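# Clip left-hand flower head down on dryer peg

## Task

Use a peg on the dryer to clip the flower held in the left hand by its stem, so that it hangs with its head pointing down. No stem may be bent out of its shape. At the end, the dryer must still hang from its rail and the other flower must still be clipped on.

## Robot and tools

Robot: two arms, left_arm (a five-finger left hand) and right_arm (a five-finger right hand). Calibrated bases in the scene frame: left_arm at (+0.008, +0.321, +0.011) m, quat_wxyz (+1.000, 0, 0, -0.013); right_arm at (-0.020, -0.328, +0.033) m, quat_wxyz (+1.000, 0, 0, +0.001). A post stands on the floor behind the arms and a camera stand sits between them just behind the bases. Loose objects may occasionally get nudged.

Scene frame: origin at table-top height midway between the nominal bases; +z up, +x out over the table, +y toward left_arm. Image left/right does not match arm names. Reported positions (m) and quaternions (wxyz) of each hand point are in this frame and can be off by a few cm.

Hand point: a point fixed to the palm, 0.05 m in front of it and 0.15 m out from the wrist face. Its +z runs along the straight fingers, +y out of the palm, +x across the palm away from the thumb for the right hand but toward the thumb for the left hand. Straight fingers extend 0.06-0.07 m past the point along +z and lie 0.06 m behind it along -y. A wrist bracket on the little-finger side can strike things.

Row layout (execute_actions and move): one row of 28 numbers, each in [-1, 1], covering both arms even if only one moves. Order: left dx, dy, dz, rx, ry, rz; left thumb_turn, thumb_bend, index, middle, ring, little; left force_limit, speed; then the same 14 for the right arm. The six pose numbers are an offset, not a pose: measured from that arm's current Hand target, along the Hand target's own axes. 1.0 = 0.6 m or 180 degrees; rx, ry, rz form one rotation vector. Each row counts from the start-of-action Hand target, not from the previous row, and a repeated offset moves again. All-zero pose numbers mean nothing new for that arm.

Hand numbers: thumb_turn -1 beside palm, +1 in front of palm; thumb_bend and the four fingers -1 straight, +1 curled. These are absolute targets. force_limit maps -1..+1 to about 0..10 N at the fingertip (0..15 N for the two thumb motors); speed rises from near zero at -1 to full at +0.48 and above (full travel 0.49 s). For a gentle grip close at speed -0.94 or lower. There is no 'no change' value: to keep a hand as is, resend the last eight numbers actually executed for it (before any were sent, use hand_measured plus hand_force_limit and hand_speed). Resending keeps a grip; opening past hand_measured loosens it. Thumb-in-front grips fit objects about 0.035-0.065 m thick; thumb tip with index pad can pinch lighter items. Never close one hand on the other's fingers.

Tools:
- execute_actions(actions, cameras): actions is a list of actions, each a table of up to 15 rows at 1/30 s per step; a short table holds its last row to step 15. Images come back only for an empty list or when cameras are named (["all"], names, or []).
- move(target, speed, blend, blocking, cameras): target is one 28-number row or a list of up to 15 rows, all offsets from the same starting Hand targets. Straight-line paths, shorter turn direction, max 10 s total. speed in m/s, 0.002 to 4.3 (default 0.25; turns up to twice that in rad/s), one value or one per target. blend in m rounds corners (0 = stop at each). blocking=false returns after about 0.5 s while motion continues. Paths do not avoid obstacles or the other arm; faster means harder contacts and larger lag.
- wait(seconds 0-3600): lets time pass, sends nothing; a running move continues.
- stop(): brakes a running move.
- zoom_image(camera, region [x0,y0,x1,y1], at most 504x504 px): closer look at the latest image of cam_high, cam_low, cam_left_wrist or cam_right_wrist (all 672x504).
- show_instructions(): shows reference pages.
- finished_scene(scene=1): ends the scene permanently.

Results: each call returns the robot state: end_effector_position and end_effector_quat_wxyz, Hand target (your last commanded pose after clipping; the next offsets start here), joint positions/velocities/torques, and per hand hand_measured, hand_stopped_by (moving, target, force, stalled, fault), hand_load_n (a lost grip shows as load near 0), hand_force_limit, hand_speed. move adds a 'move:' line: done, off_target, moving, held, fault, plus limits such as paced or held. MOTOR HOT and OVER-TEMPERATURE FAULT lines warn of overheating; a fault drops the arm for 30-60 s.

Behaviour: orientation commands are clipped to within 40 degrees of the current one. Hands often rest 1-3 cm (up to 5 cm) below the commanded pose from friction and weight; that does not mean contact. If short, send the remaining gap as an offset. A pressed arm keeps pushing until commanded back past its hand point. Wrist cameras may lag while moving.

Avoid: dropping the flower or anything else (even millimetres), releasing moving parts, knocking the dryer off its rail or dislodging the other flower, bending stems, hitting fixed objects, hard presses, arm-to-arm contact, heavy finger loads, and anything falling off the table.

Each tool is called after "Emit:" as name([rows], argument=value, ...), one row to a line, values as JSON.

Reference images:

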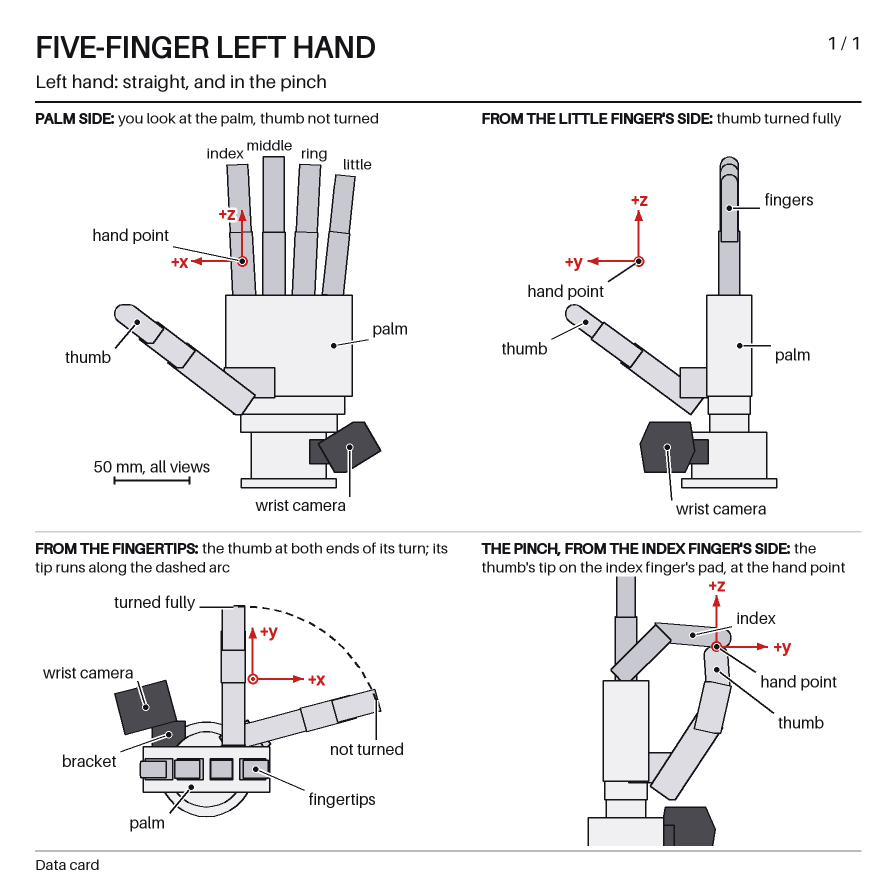

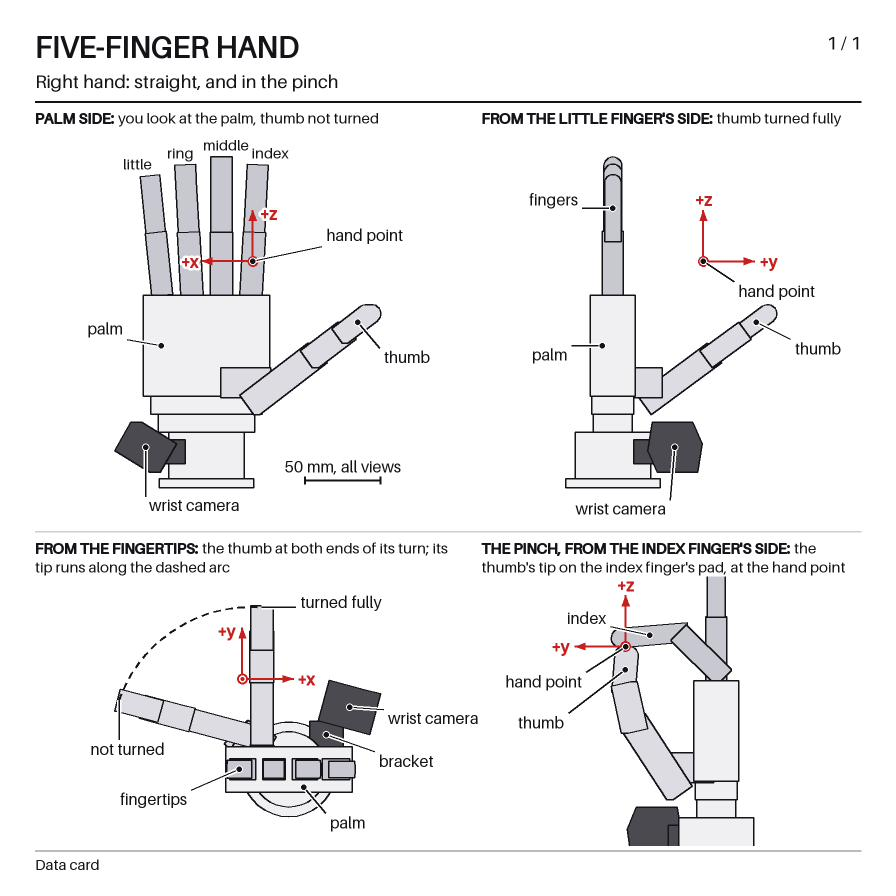

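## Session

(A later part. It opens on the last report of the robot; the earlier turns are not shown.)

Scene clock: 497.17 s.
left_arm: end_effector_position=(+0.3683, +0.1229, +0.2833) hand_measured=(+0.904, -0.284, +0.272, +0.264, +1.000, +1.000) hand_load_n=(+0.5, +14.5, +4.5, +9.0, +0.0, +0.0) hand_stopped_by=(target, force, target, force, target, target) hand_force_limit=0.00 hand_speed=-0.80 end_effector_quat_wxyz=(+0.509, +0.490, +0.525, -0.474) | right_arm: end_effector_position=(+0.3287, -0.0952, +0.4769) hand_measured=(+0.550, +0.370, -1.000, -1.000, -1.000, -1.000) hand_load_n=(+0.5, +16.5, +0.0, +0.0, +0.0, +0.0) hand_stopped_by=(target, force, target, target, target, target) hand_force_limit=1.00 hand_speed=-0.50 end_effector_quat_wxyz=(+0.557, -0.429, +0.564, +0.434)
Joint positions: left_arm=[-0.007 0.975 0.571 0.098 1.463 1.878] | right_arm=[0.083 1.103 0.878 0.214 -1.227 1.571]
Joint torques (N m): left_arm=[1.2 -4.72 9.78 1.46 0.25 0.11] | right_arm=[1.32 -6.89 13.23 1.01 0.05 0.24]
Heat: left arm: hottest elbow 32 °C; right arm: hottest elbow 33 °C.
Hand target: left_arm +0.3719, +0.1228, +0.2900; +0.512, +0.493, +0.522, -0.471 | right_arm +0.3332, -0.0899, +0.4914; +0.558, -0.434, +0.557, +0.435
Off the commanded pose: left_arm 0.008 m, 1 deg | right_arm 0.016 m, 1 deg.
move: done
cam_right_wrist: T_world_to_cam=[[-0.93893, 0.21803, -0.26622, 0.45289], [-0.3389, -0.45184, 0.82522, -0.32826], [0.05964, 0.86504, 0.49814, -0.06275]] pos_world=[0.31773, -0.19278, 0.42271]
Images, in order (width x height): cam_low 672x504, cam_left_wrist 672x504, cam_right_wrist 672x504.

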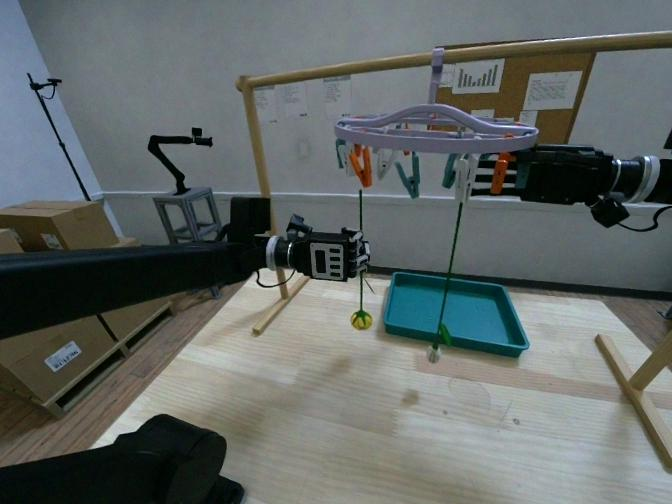

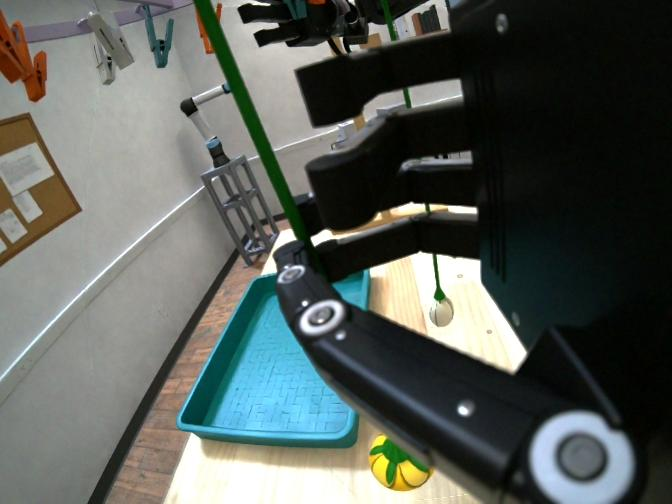

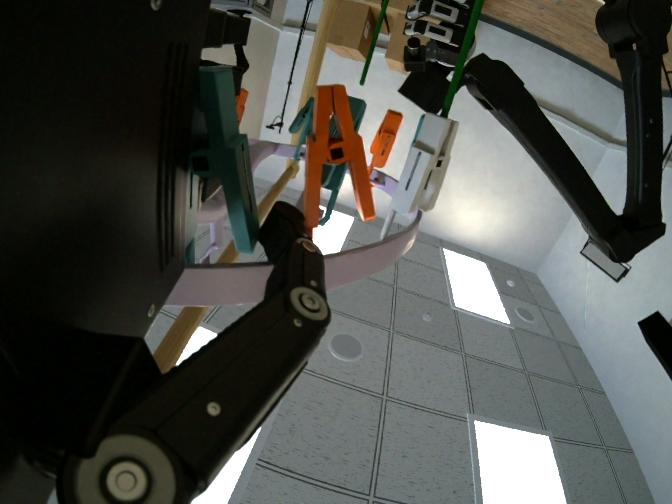

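Emit:
zoom_image(camera="cam_left_wrist", region=[230, 0, 370, 60])

Emit:
zoom_image(camera="cam_right_wrist", region=[170, 60, 260, 290])

Emit:
zoom_image(camera="cam_low", region=[440, 110, 620, 220])

Scaled by 3.600 from the camera's image (finer frame: 960x720).

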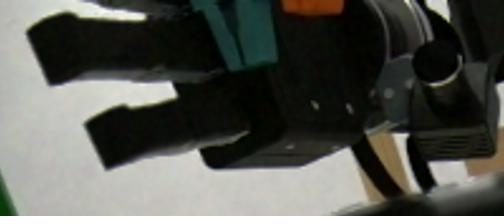

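Scaled by 2.191 from the camera's image (finer frame: 960x720).

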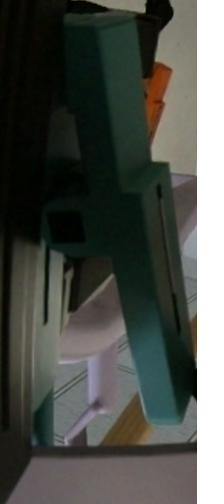

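Scaled by 2.800 from the camera's image (finer frame: 960x720).

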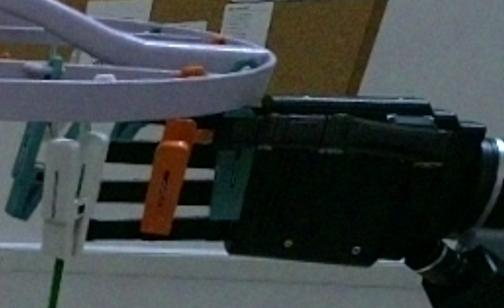

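Emit:
move([
  [0,0,0,0,0,0,0.904,-0.284,0.272,0.264,1.0,1.0,0.0,-0.8,0,0,0,0,0,0,0.55,0.1,-1.0,-1.0,-1.0,-1.0,0.6,-0.6],
  [0,0,0,0,0,0,0.904,-0.284,0.272,0.264,1.0,1.0,0.0,-0.8,0,0,-0.0105,0,0,0,0.6,0.0,-1.0,-1.0,-1.0,-1.0,0.6,-0.6],
  [0,0,0,0,0,0,0.904,-0.284,0.272,0.264,1.0,1.0,0.0,-0.8,0,0,-0.018,0,0,0,0.6,0.0,-1.0,-1.0,-1.0,-1.0,0.6,-0.6],
], speed=0.05, cameras=["cam_low","cam_right_wrist","cam_left_wrist"])

Emit:
zoom_image(camera="cam_right_wrist", region=[180, 60, 460, 270])

Emit:
zoom_image(camera="cam_low", region=[500, 140, 550, 190])

Scene clock: 510.30 s.
left_arm: end_effector_position=(+0.3683, +0.1229, +0.2833) hand_measured=(+0.904, -0.284, +0.272, +0.264, +1.000, +1.000) hand_load_n=(+0.5, +14.5, +4.5, +9.5, +0.0, +0.0) hand_stopped_by=(target, force, target, force, target, target) hand_force_limit=0.00 hand_speed=-0.80 end_effector_quat_wxyz=(+0.509, +0.490, +0.525, -0.474) | right_arm: end_effector_position=(+0.3240, -0.0957, +0.4768) hand_measured=(+0.600, +0.000, -1.000, -1.000, -1.000, -1.000) hand_load_n=(+0.0, +0.0, +0.0, +0.0, +0.0, +0.0) hand_stopped_by=(target, target, target, target, target, target) hand_force_limit=0.60 hand_speed=-0.60 end_effector_quat_wxyz=(+0.551, -0.435, +0.559, +0.441)
Joint positions: left_arm=[-0.007 0.975 0.571 0.098 1.463 1.878] | right_arm=[0.083 1.103 0.878 0.212 -1.252 1.571]
Joint torques (N m): left_arm=[1.14 -4.72 9.78 1.44 0.25 0.11] | right_arm=[-1.08 -7.36 12.62 0.84 -0.08 0.26]
Heat: left arm: hottest elbow 32 °C; right arm: hottest elbow 34 °C.
Hand target: left_arm +0.3719, +0.1228, +0.2900; +0.512, +0.493, +0.522, -0.471 | right_arm +0.3306, -0.1004, +0.4914; +0.558, -0.434, +0.558, +0.435
Off the commanded pose: left_arm 0.008 m, 1 deg | right_arm 0.017 m, 1 deg.
move: off_target (right_arm); target 2's new numbers were sent with right_arm's hand 0.016 m and 1 deg from that target
cam_right_wrist: T_world_to_cam=[[-0.94435, 0.1958, -0.26432, 0.44722], [-0.32648, -0.45988, 0.82578, -0.33508], [0.04013, 0.86613, 0.49821, -0.05559]] pos_world=[0.31517, -0.19351, 0.42261]
Images, in order (width x height): cam_low 672x504, cam_left_wrist 672x504, cam_right_wrist 672x504.

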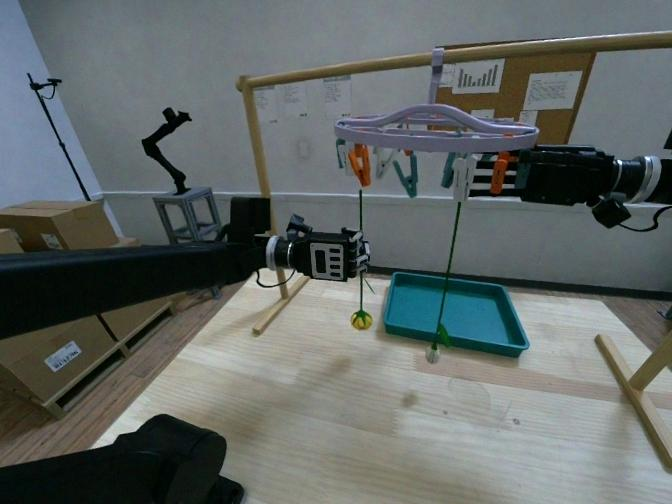

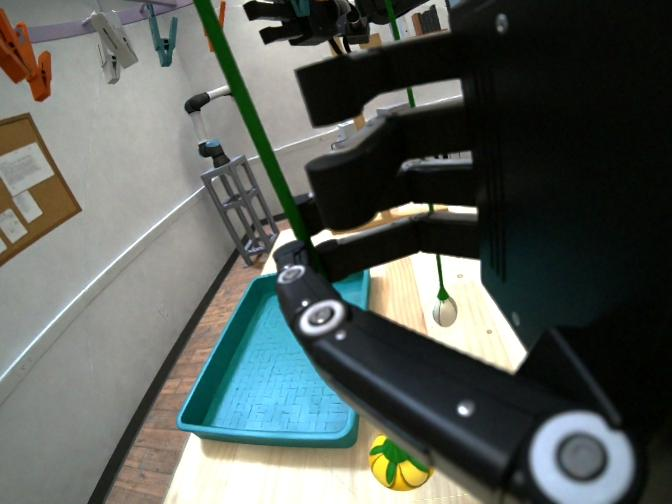

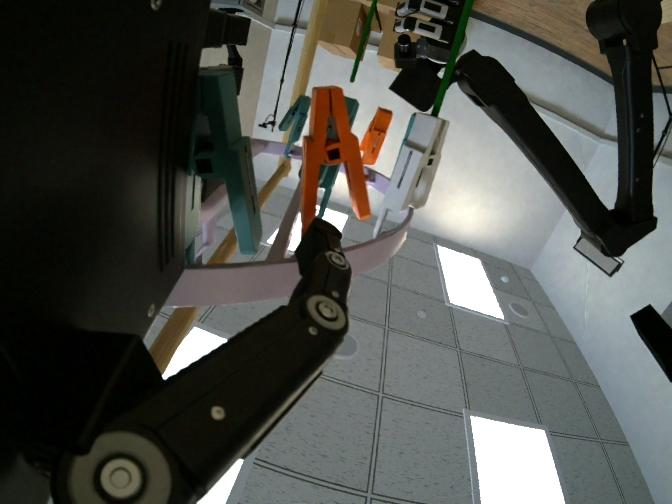

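Scaled by 1.800 from the camera's image (finer frame: 960x720).

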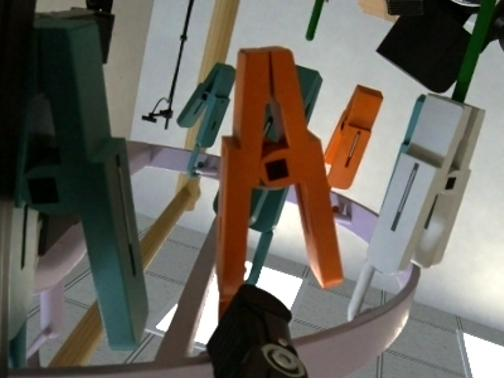

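Scaled by 10.080 from the camera's image (finer frame: 960x720).

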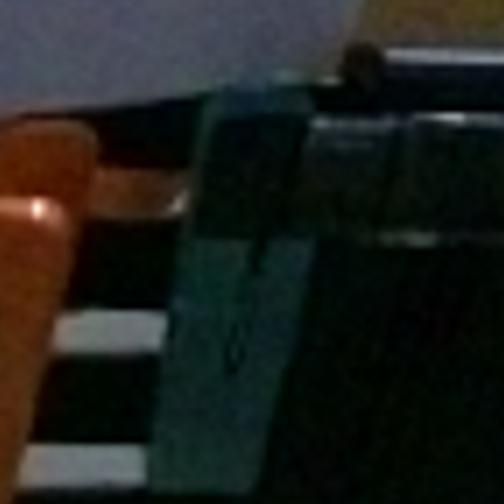

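Emit:
move([
  [0,0,0,0,0,0,0.904,-0.284,0.272,0.264,1.0,1.0,0.0,-0.8,0,-0.0085,0,0,0,0,0.6,0.0,-1.0,-1.0,-1.0,-1.0,0.6,-0.6],
  [0,0,0,0,0,0,0.904,-0.284,0.272,0.264,1.0,1.0,0.0,-0.8,0,-0.0085,-0.0085,0,0,0,0.6,0.0,-1.0,-1.0,-1.0,-1.0,0.6,-0.6],
], speed=0.05, cameras=["cam_low","cam_right_wrist","cam_left_wrist"])

Emit:
zoom_image(camera="cam_right_wrist", region=[180, 60, 460, 270])

Emit:
zoom_image(camera="cam_low", region=[500, 140, 550, 190])

Emit:
zoom_image(camera="cam_left_wrist", region=[260, 0, 330, 40])

Scene clock: 513.07 s.
left_arm: end_effector_position=(+0.3683, +0.1229, +0.2833) hand_measured=(+0.904, -0.284, +0.272, +0.264, +1.000, +1.000) hand_load_n=(+0.5, +14.5, +4.0, +9.5, +0.0, +0.0) hand_stopped_by=(target, force, target, force, target, target) hand_force_limit=0.00 hand_speed=-0.80 end_effector_quat_wxyz=(+0.509, +0.490, +0.525, -0.474) | right_arm: end_effector_position=(+0.3247, -0.1025, +0.4768) hand_measured=(+0.600, +0.000, -1.000, -1.000, -1.000, -1.000) hand_load_n=(+0.0, +0.0, +0.0, +0.0, +0.0, +0.0) hand_stopped_by=(target, target, target, target, target, target) hand_force_limit=0.60 hand_speed=-0.60 end_effector_quat_wxyz=(+0.551, -0.435, +0.559, +0.440)
Joint positions: left_arm=[-0.007 0.975 0.571 0.098 1.463 1.878] | right_arm=[0.064 1.103 0.878 0.212 -1.27 1.571]
Joint torques (N m): left_arm=[1.2 -4.72 9.78 1.46 0.25 0.11] | right_arm=[-0.62 -6.65 13.19 1.03 -0.07 0.26]
Heat: left arm: hottest elbow 32 °C; right arm: hottest elbow 34 °C.
Hand target: left_arm +0.3719, +0.1228, +0.2900; +0.512, +0.493, +0.522, -0.471 | right_arm +0.3343, -0.1065, +0.4914; +0.558, -0.434, +0.558, +0.435
Off the commanded pose: left_arm 0.008 m, 1 deg | right_arm 0.018 m, 1 deg.
move: off_target (right_arm)
cam_right_wrist: T_world_to_cam=[[-0.94411, 0.19696, -0.26431, 0.44937], [-0.32705, -0.45967, 0.82568, -0.33771], [0.04113, 0.86598, 0.49839, -0.05016]] pos_world=[0.31587, -0.20031, 0.42261]
Images, in order (width x height): cam_low 672x504, cam_left_wrist 672x504, cam_right_wrist 672x504.

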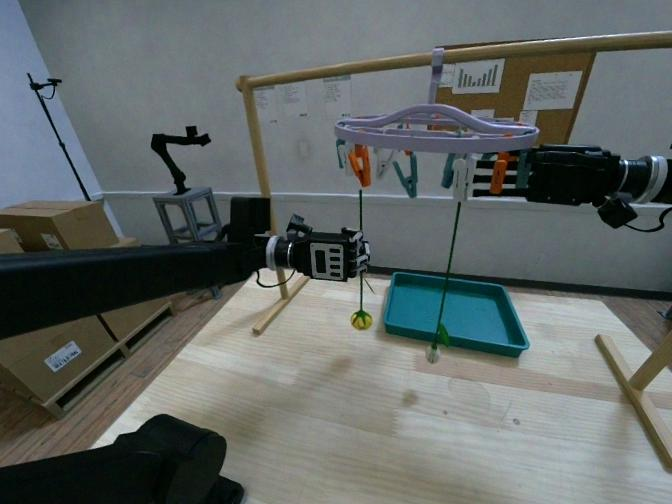

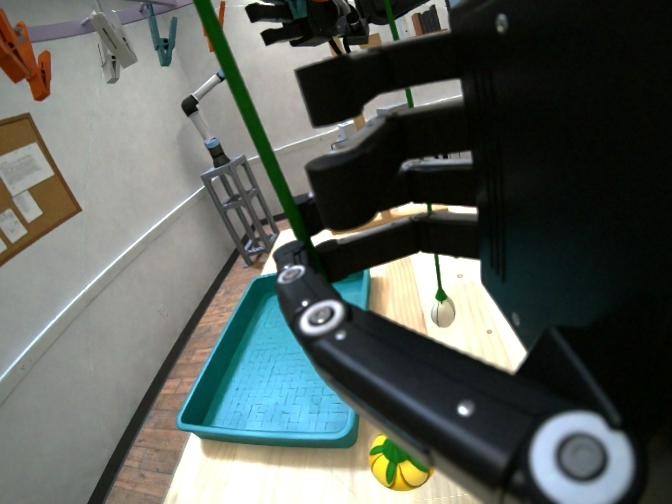

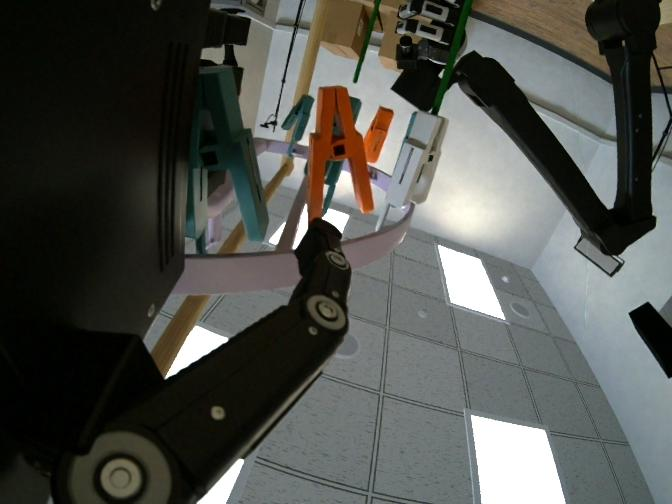

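Scaled by 1.800 from the camera's image (finer frame: 960x720).

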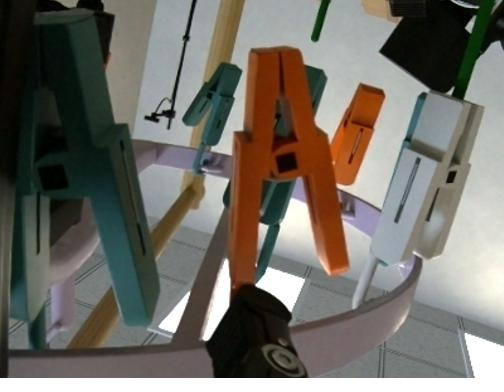

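Scaled by 10.080 from the camera's image (finer frame: 960x720).

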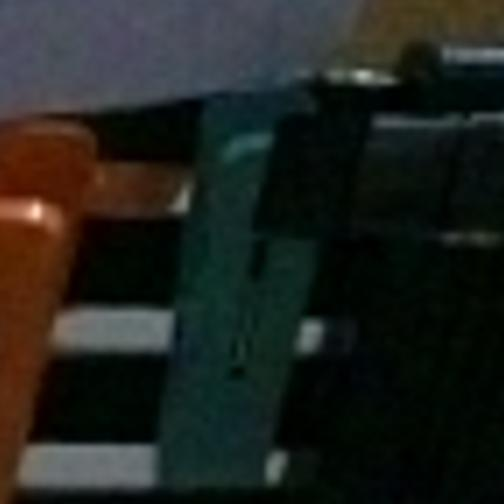

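Scaled by 7.200 from the camera's image (finer frame: 960x720).

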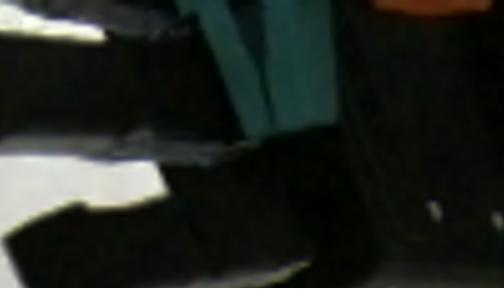

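Emit:
move([
  [0,0,0,0,0,0,0.904,-0.284,0.272,0.264,1.0,1.0,0.0,-0.8,0,-0.005,0,0,0,0,0.6,0.0,-1.0,-1.0,-1.0,-1.0,0.6,-0.6],
  [0,0,0,0,0,0,0.904,-0.284,0.272,0.264,1.0,1.0,0.0,-0.8,0,-0.005,0,0.0444,0,0,0.6,0.0,-1.0,-1.0,-1.0,-1.0,0.6,-0.6],
], speed=0.05, cameras=["cam_low","cam_right_wrist","cam_left_wrist"])

Emit:
zoom_image(camera="cam_right_wrist", region=[180, 60, 460, 270])

Emit:
zoom_image(camera="cam_low", region=[500, 140, 550, 190])

Scene clock: 518.43 s.
left_arm: end_effector_position=(+0.3683, +0.1229, +0.2833) hand_measured=(+0.904, -0.284, +0.272, +0.264, +1.000, +1.000) hand_load_n=(+0.5, +15.0, +4.5, +9.5, +0.0, +0.0) hand_stopped_by=(target, force, target, force, target, target) hand_force_limit=0.00 hand_speed=-0.80 end_effector_quat_wxyz=(+0.509, +0.490, +0.525, -0.474) | right_arm: end_effector_position=(+0.3379, -0.1043, +0.4934) hand_measured=(+0.600, +0.000, -1.000, -1.000, -1.000, -1.000) hand_load_n=(-0.5, +0.0, +0.0, +0.0, +0.0, +0.0) hand_stopped_by=(target, target, target, target, target, target) hand_force_limit=0.60 hand_speed=-0.60 end_effector_quat_wxyz=(+0.589, -0.400, +0.580, +0.395)
Joint positions: left_arm=[-0.007 0.975 0.571 0.098 1.463 1.878] | right_arm=[0.062 1.052 0.881 0.186 -1.131 1.571]
Joint torques (N m): left_arm=[1.2 -4.72 9.8 1.46 0.25 0.11] | right_arm=[-0.38 -7.65 8.88 1.07 0.11 0.22]
Heat: left arm: hottest elbow 32 °C; right arm: hottest elbow 34 °C.
Hand target: left_arm +0.3719, +0.1228, +0.2900; +0.512, +0.493, +0.522, -0.471 | right_arm +0.3372, -0.1073, +0.4915; +0.587, -0.394, +0.586, +0.395
Off the commanded pose: left_arm 0.008 m, 1 deg | right_arm 0.004 m, 1 deg.
move: done
cam_right_wrist: T_world_to_cam=[[-0.89946, 0.32711, -0.28976, 0.47761], [-0.41123, -0.40928, 0.81449, -0.30866], [0.14784, 0.85176, 0.50265, -0.09707]] pos_world=[0.31701, -0.19988, 0.43859]
Images, in order (width x height): cam_low 672x504, cam_left_wrist 672x504, cam_right_wrist 672x504.

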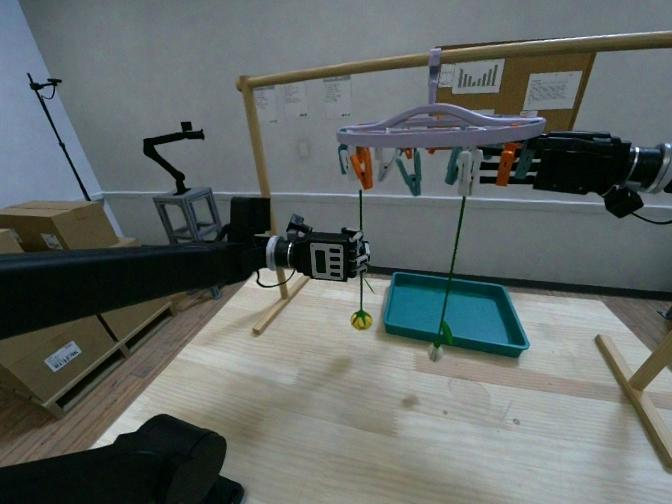

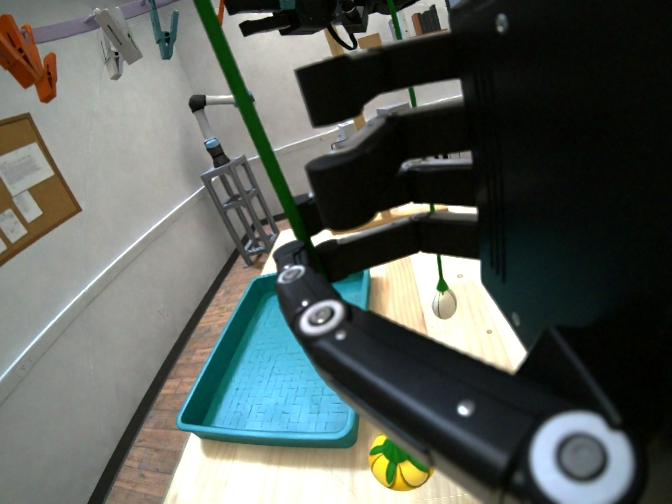

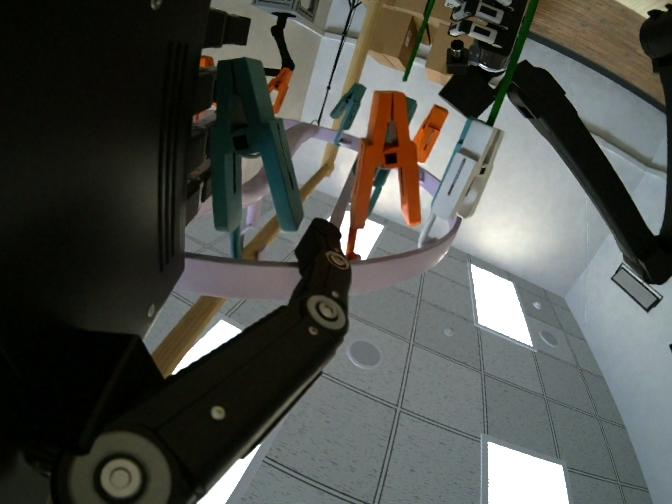

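Scaled by 1.800 from the camera's image (finer frame: 960x720).

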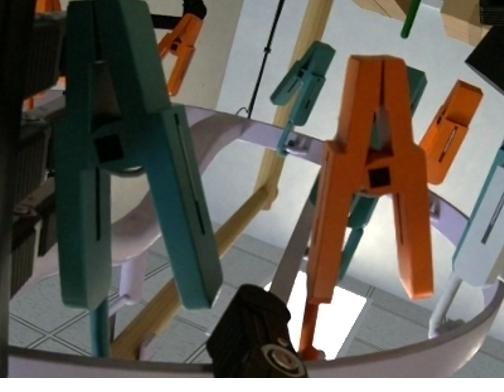

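Scaled by 10.080 from the camera's image (finer frame: 960x720).

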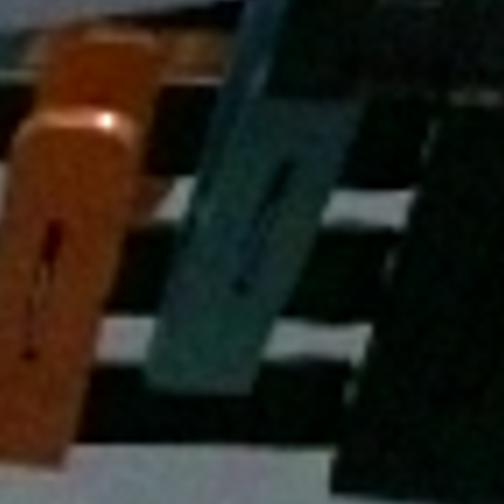

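Emit:
move(target=[0,0,0,0,0,0,0.904,-0.284,0.272,0.264,1.0,1.0,0.0,-0.8,0.0265,0,0,0,0,0,0.6,0.0,-1.0,-1.0,-1.0,-1.0,0.6,-0.6], speed=0.03, cameras=["cam_low","cam_right_wrist","cam_high"])

Emit:
zoom_image(camera="cam_right_wrist", region=[180, 60, 460, 270])

Emit:
zoom_image(camera="cam_low", region=[500, 140, 550, 190])

Scene clock: 520.57 s.
left_arm: end_effector_position=(+0.3683, +0.1229, +0.2833) hand_measured=(+0.904, -0.284, +0.272, +0.264, +1.000, +1.000) hand_load_n=(+1.0, +14.5, +4.5, +9.0, +0.0, +0.0) hand_stopped_by=(target, force, target, force, target, target) hand_force_limit=0.00 hand_speed=-0.80 end_effector_quat_wxyz=(+0.509, +0.490, +0.525, -0.474) | right_arm: end_effector_position=(+0.3361, -0.1044, +0.4791) hand_measured=(+0.600, +0.000, -1.000, -1.000, -1.000, -1.000) hand_load_n=(+0.0, +0.0, +0.0, +0.0, +0.0, +0.0) hand_stopped_by=(target, target, target, target, target, target) hand_force_limit=0.60 hand_speed=-0.60 end_effector_quat_wxyz=(+0.585, -0.397, +0.585, +0.398)
Joint positions: left_arm=[-0.007 0.975 0.571 0.098 1.463 1.878] | right_arm=[0.062 1.052 0.847 0.205 -1.131 1.571]
Joint torques (N m): left_arm=[1.2 -4.72 9.8 1.46 0.25 0.11] | right_arm=[-0.15 -6.89 8.64 2.1 0.09 0.21]
Heat: left arm: hottest elbow 32 °C; right arm: hottest elbow 33 °C.
Hand target: left_arm +0.3719, +0.1228, +0.2900; +0.512, +0.493, +0.522, -0.471 | right_arm +0.3372, -0.1073, +0.4754; +0.587, -0.394, +0.587, +0.396
Off the commanded pose: left_arm 0.008 m, 1 deg | right_arm 0.005 m, 1 deg.
move: done
cam_right_wrist: T_world_to_cam=[[-0.90377, 0.32715, -0.27601, 0.46667], [-0.39862, -0.4084, 0.82117, -0.3052], [0.15592, 0.85216, 0.49951, -0.09064]] pos_world=[0.31424, -0.20008, 0.4247]
Images, in order (width x height): cam_high 672x504, cam_low 672x504, cam_right_wrist 672x504.

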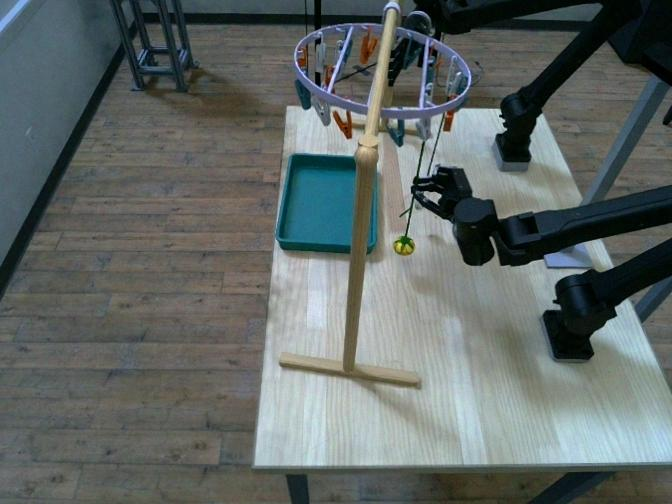

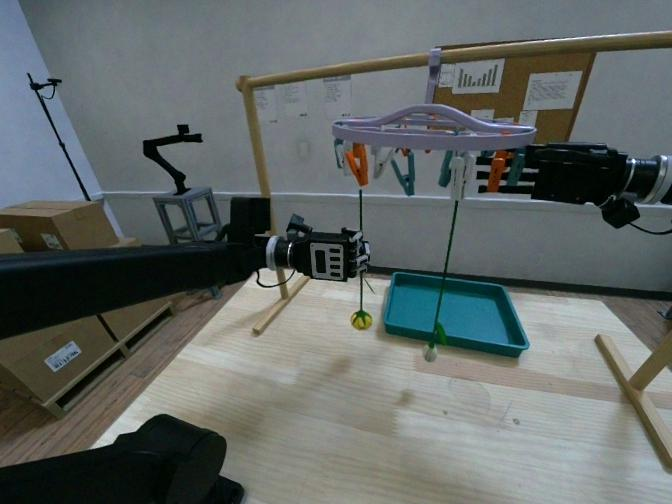

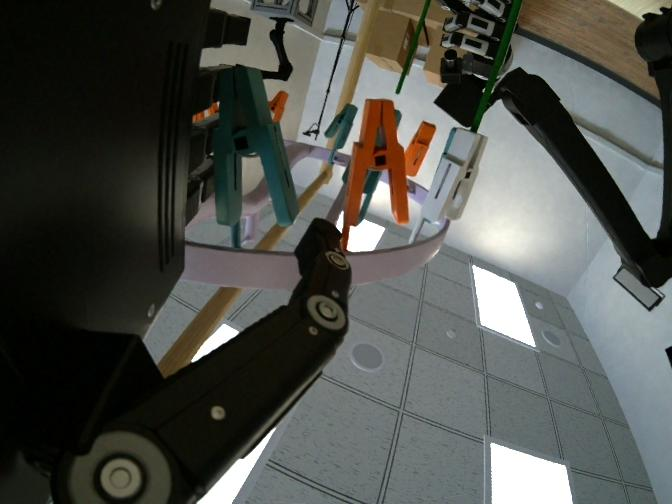

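Scaled by 1.800 from the camera's image (finer frame: 960x720).

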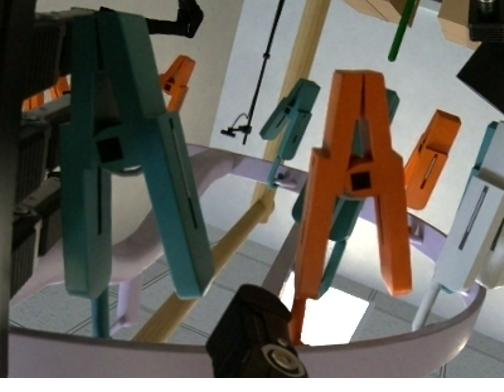

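Scaled by 10.080 from the camera's image (finer frame: 960x720).

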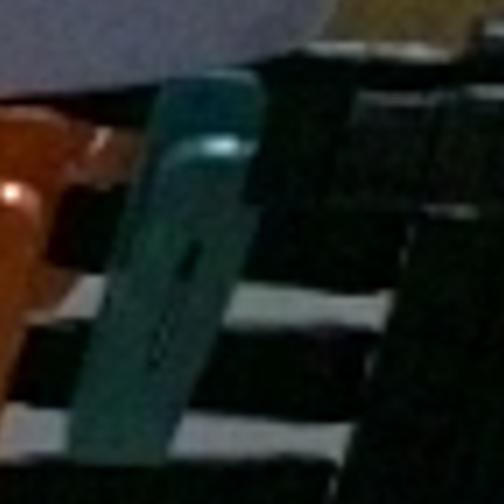

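Emit:
move(target=[0,0,0,0,0,0,0.904,-0.284,0.272,0.264,1.0,1.0,0.0,-0.8,0,0.0137,0.0335,0,0,0,0.6,-0.04,-1.0,-1.0,-1.0,-1.0,0.6,-0.6], speed=0.04, cameras=["cam_low","cam_right_wrist","cam_left_wrist"])

Emit:
zoom_image(camera="cam_right_wrist", region=[180, 60, 460, 270])

Emit:
zoom_image(camera="cam_low", region=[500, 140, 550, 190])

Scene clock: 525.70 s.
left_arm: end_effector_position=(+0.3683, +0.1229, +0.2833) hand_measured=(+0.904, -0.284, +0.272, +0.264, +1.000, +1.000) hand_load_n=(+0.5, +14.5, +4.0, +9.5, +0.0, +0.0) hand_stopped_by=(target, force, target, force, target, target) hand_force_limit=0.00 hand_speed=-0.80 end_effector_quat_wxyz=(+0.509, +0.490, +0.525, -0.474) | right_arm: end_effector_position=(+0.3388, -0.0903, +0.4792) hand_measured=(+0.600, -0.040, -1.000, -1.000, -1.000, -1.000) hand_load_n=(+0.0, +0.0, +0.0, +0.0, +0.0, +0.0) hand_stopped_by=(target, target, target, target, target, target) hand_force_limit=0.60 hand_speed=-0.60 end_effector_quat_wxyz=(+0.589, -0.392, +0.589, +0.392)
Joint positions: left_arm=[-0.007 0.975 0.571 0.098 1.463 1.878] | right_arm=[0.104 1.052 0.847 0.206 -1.068 1.571]
Joint torques (N m): left_arm=[1.26 -4.72 9.8 1.44 0.25 0.11] | right_arm=[1.32 -6.53 9.05 2.24 0.1 0.22]
Heat: left arm: hottest elbow 32 °C; right arm: hottest elbow 33 °C.
Hand target: left_arm +0.3719, +0.1228, +0.2900; +0.512, +0.493, +0.522, -0.471 | right_arm +0.3371, -0.0855, +0.4755; +0.587, -0.394, +0.587, +0.396
Off the commanded pose: left_arm 0.008 m, 1 deg | right_arm 0.006 m, 1 deg.
move: done
cam_right_wrist: T_world_to_cam=[[-0.89667, 0.34507, -0.27731, 0.46442], [-0.40788, -0.40047, 0.82052, -0.29427], [0.17208, 0.84885, 0.49983, -0.10914]] pos_world=[0.31519, -0.18546, 0.4248]
Images, in order (width x height): cam_low 672x504, cam_left_wrist 672x504, cam_right_wrist 672x504.

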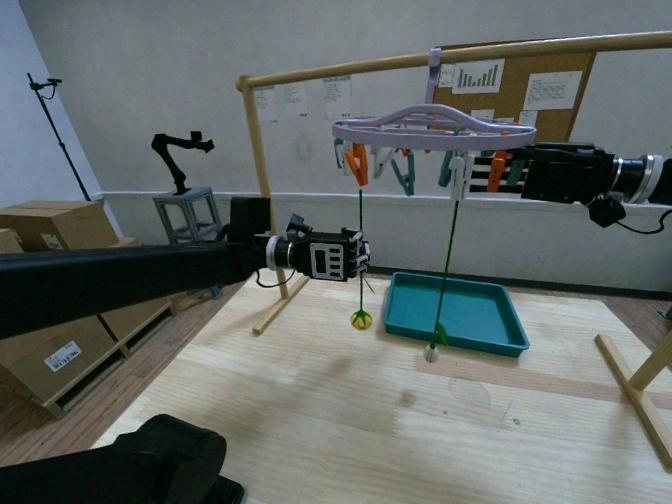

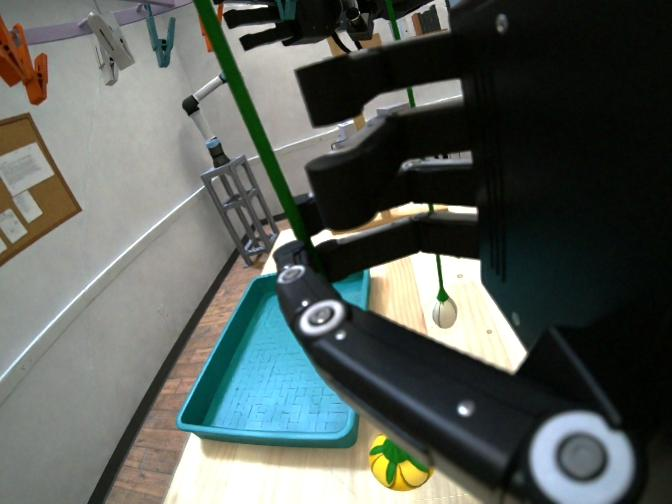

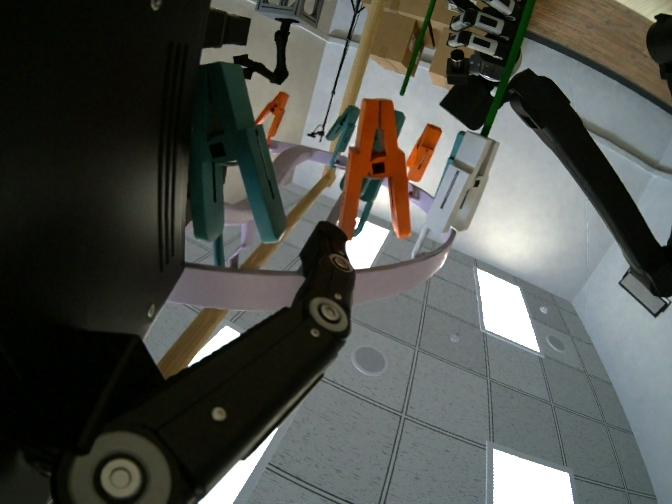

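Scaled by 1.800 from the camera's image (finer frame: 960x720).

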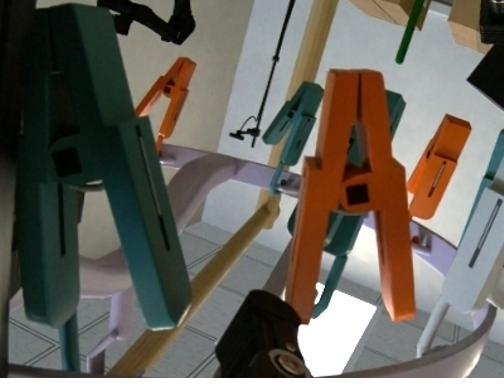

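Scaled by 10.080 from the camera's image (finer frame: 960x720).

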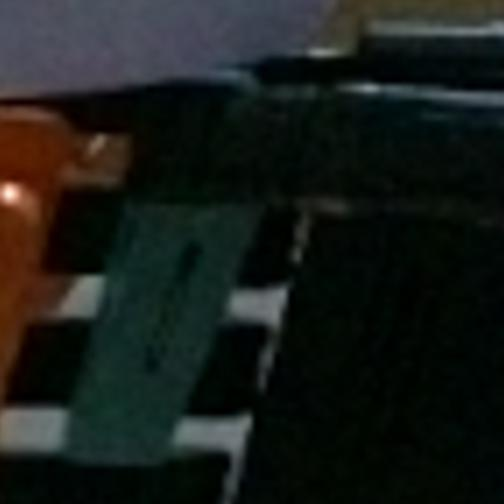

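Emit:
move(target=[0,0,0,0,0,0,0.904,-0.284,0.272,0.264,1.0,1.0,0.0,-0.8,0,-0.0045,-0.0155,0,0,0,0.6,-0.04,-1.0,-1.0,-1.0,-1.0,0.6,-0.6], speed=0.04, cameras=["cam_low","cam_right_wrist"])

Emit:
zoom_image(camera="cam_low", region=[500, 140, 550, 190])

Scene clock: 527.63 s.
left_arm: end_effector_position=(+0.3683, +0.1229, +0.2833) hand_measured=(+0.904, -0.284, +0.272, +0.264, +1.000, +1.000) hand_load_n=(+0.5, +15.0, +4.5, +9.0, +0.0, +0.0) hand_stopped_by=(target, force, target, force, target, target) hand_force_limit=0.00 hand_speed=-0.80 end_effector_quat_wxyz=(+0.509, +0.490, +0.525, -0.474) | right_arm: end_effector_position=(+0.3343, -0.0900, +0.4792) hand_measured=(+0.600, -0.040, -1.000, -1.000, -1.000, -1.000) hand_load_n=(+0.0, -0.5, +0.0, +0.0, +0.0, +0.0) hand_stopped_by=(target, target, target, target, target, target) hand_force_limit=0.60 hand_speed=-0.60 end_effector_quat_wxyz=(+0.584, -0.398, +0.584, +0.398)
Joint positions: left_arm=[-0.007 0.975 0.571 0.098 1.463 1.878] | right_arm=[0.104 1.052 0.847 0.206 -1.091 1.571]
Joint torques (N m): left_arm=[1.2 -4.72 9.78 1.46 0.25 0.11] | right_arm=[-0.85 -7.12 8.72 2.06 -0.06 0.2]
Heat: left arm: hottest elbow 32 °C; right arm: hottest elbow 33 °C.
Hand target: left_arm +0.3719, +0.1228, +0.2900; +0.512, +0.493, +0.522, -0.471 | right_arm +0.3361, -0.0952, +0.4754; +0.587, -0.394, +0.587, +0.396
Off the commanded pose: left_arm 0.008 m, 1 deg | right_arm 0.007 m, 1 deg.
move: done
cam_right_wrist: T_world_to_cam=[[-0.90422, 0.32479, -0.2773, 0.46097], [-0.39874, -0.40956, 0.82053, -0.29986], [0.15293, 0.85251, 0.49984, -0.10188]] pos_world=[0.31283, -0.18568, 0.4248]

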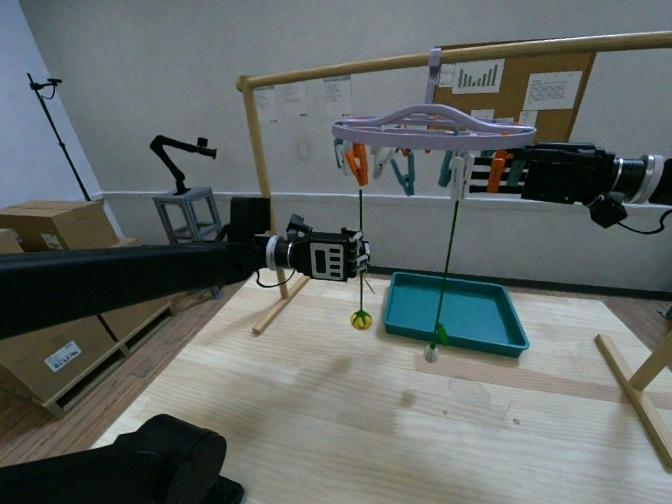

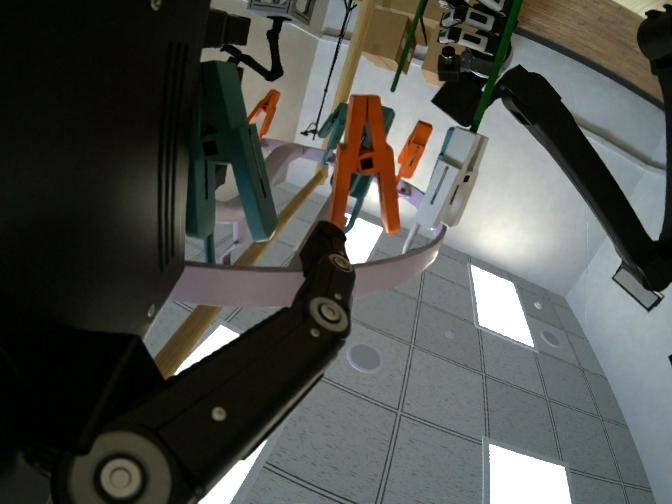

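Scaled by 10.080 from the camera's image (finer frame: 960x720).

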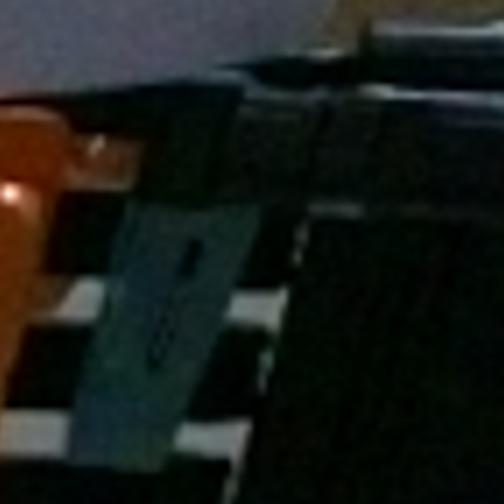

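Emit:
move(target=[0,0,0,0,0,0,0.904,-0.284,0.272,0.264,1.0,1.0,0.0,-0.8,0,0,0,0,0,0,0.6,0.2,-1.0,-1.0,-1.0,-1.0,0.6,-0.6], speed=0.04, cameras=["cam_low","cam_right_wrist","cam_left_wrist"])

Emit:
zoom_image(camera="cam_low", region=[500, 140, 550, 190])

Emit:
zoom_image(camera="cam_right_wrist", region=[180, 60, 460, 270])

Scene clock: 529.30 s.
left_arm: end_effector_position=(+0.3683, +0.1229, +0.2833) hand_measured=(+0.904, -0.284, +0.272, +0.264, +1.000, +1.000) hand_load_n=(+1.0, +14.5, +4.0, +9.0, +0.0, +0.0) hand_stopped_by=(target, force, target, force, target, target) hand_force_limit=0.00 hand_speed=-0.80 end_effector_quat_wxyz=(+0.509, +0.490, +0.525, -0.474) | right_arm: end_effector_position=(+0.3343, -0.0900, +0.4792) hand_measured=(+0.600, +0.200, -1.000, -1.000, -1.000, -1.000) hand_load_n=(+0.0, +0.0, +0.0, +0.0, +0.0, +0.0) hand_stopped_by=(target, target, target, target, target, target) hand_force_limit=0.60 hand_speed=-0.60 end_effector_quat_wxyz=(+0.584, -0.398, +0.584, +0.398)
Joint positions: left_arm=[-0.007 0.975 0.571 0.098 1.463 1.878] | right_arm=[0.104 1.052 0.847 0.206 -1.091 1.571]
Joint torques (N m): left_arm=[1.2 -4.72 9.78 1.46 0.25 0.11] | right_arm=[-0.79 -6.77 8.69 2.04 -0.05 0.2]
Heat: left arm: hottest elbow 32 °C; right arm: hottest elbow 32 °C.
Hand target: left_arm +0.3719, +0.1228, +0.2900; +0.512, +0.493, +0.522, -0.471 | right_arm +0.3361, -0.0951, +0.4754; +0.587, -0.394, +0.587, +0.396
Off the commanded pose: left_arm 0.008 m, 1 deg | right_arm 0.007 m, 1 deg.
move: done
cam_right_wrist: T_world_to_cam=[[-0.90422, 0.32479, -0.2773, 0.46097], [-0.39874, -0.40956, 0.82053, -0.29986], [0.15293, 0.85251, 0.49984, -0.10188]] pos_world=[0.31283, -0.18568, 0.4248]
Images, in order (width x height): cam_low 672x504, cam_left_wrist 672x504, cam_right_wrist 672x504.

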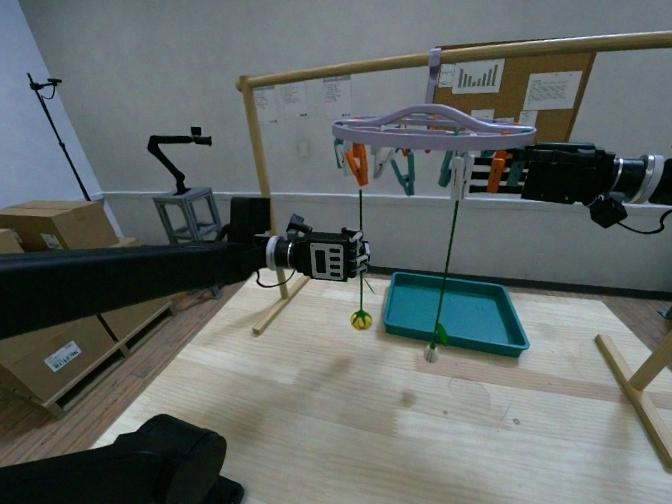

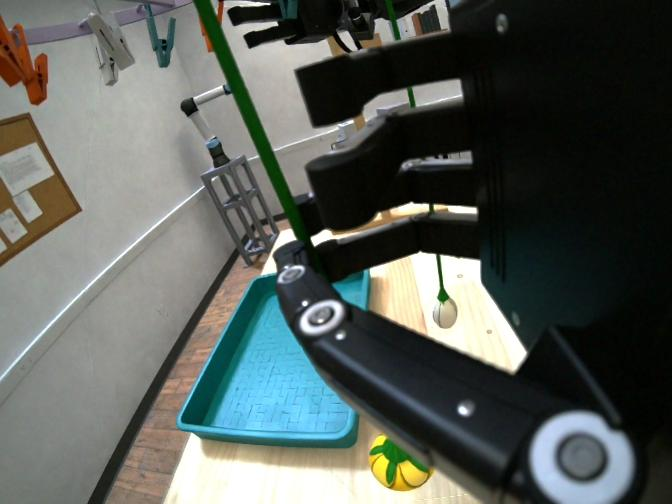

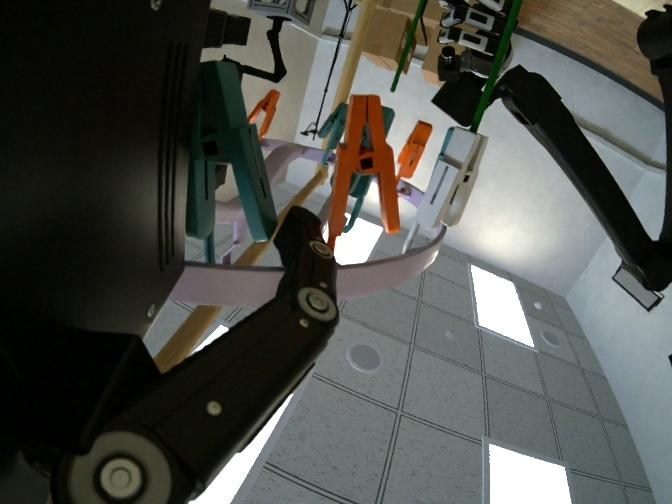

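Scaled by 10.080 from the camera's image (finer frame: 960x720).

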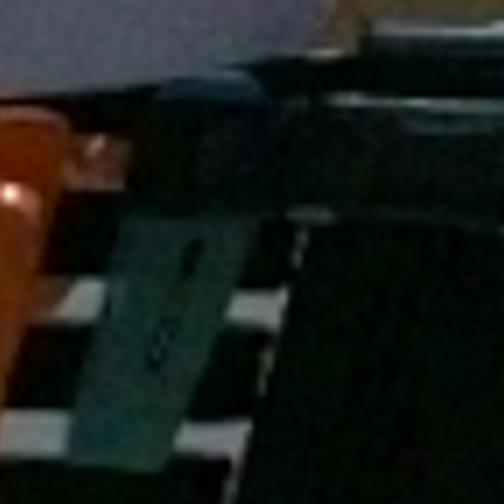

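Scaled by 1.800 from the camera's image (finer frame: 960x720).

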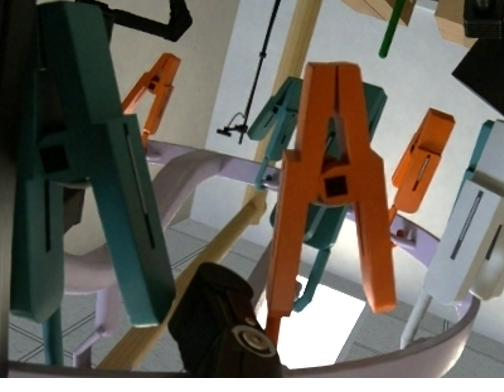

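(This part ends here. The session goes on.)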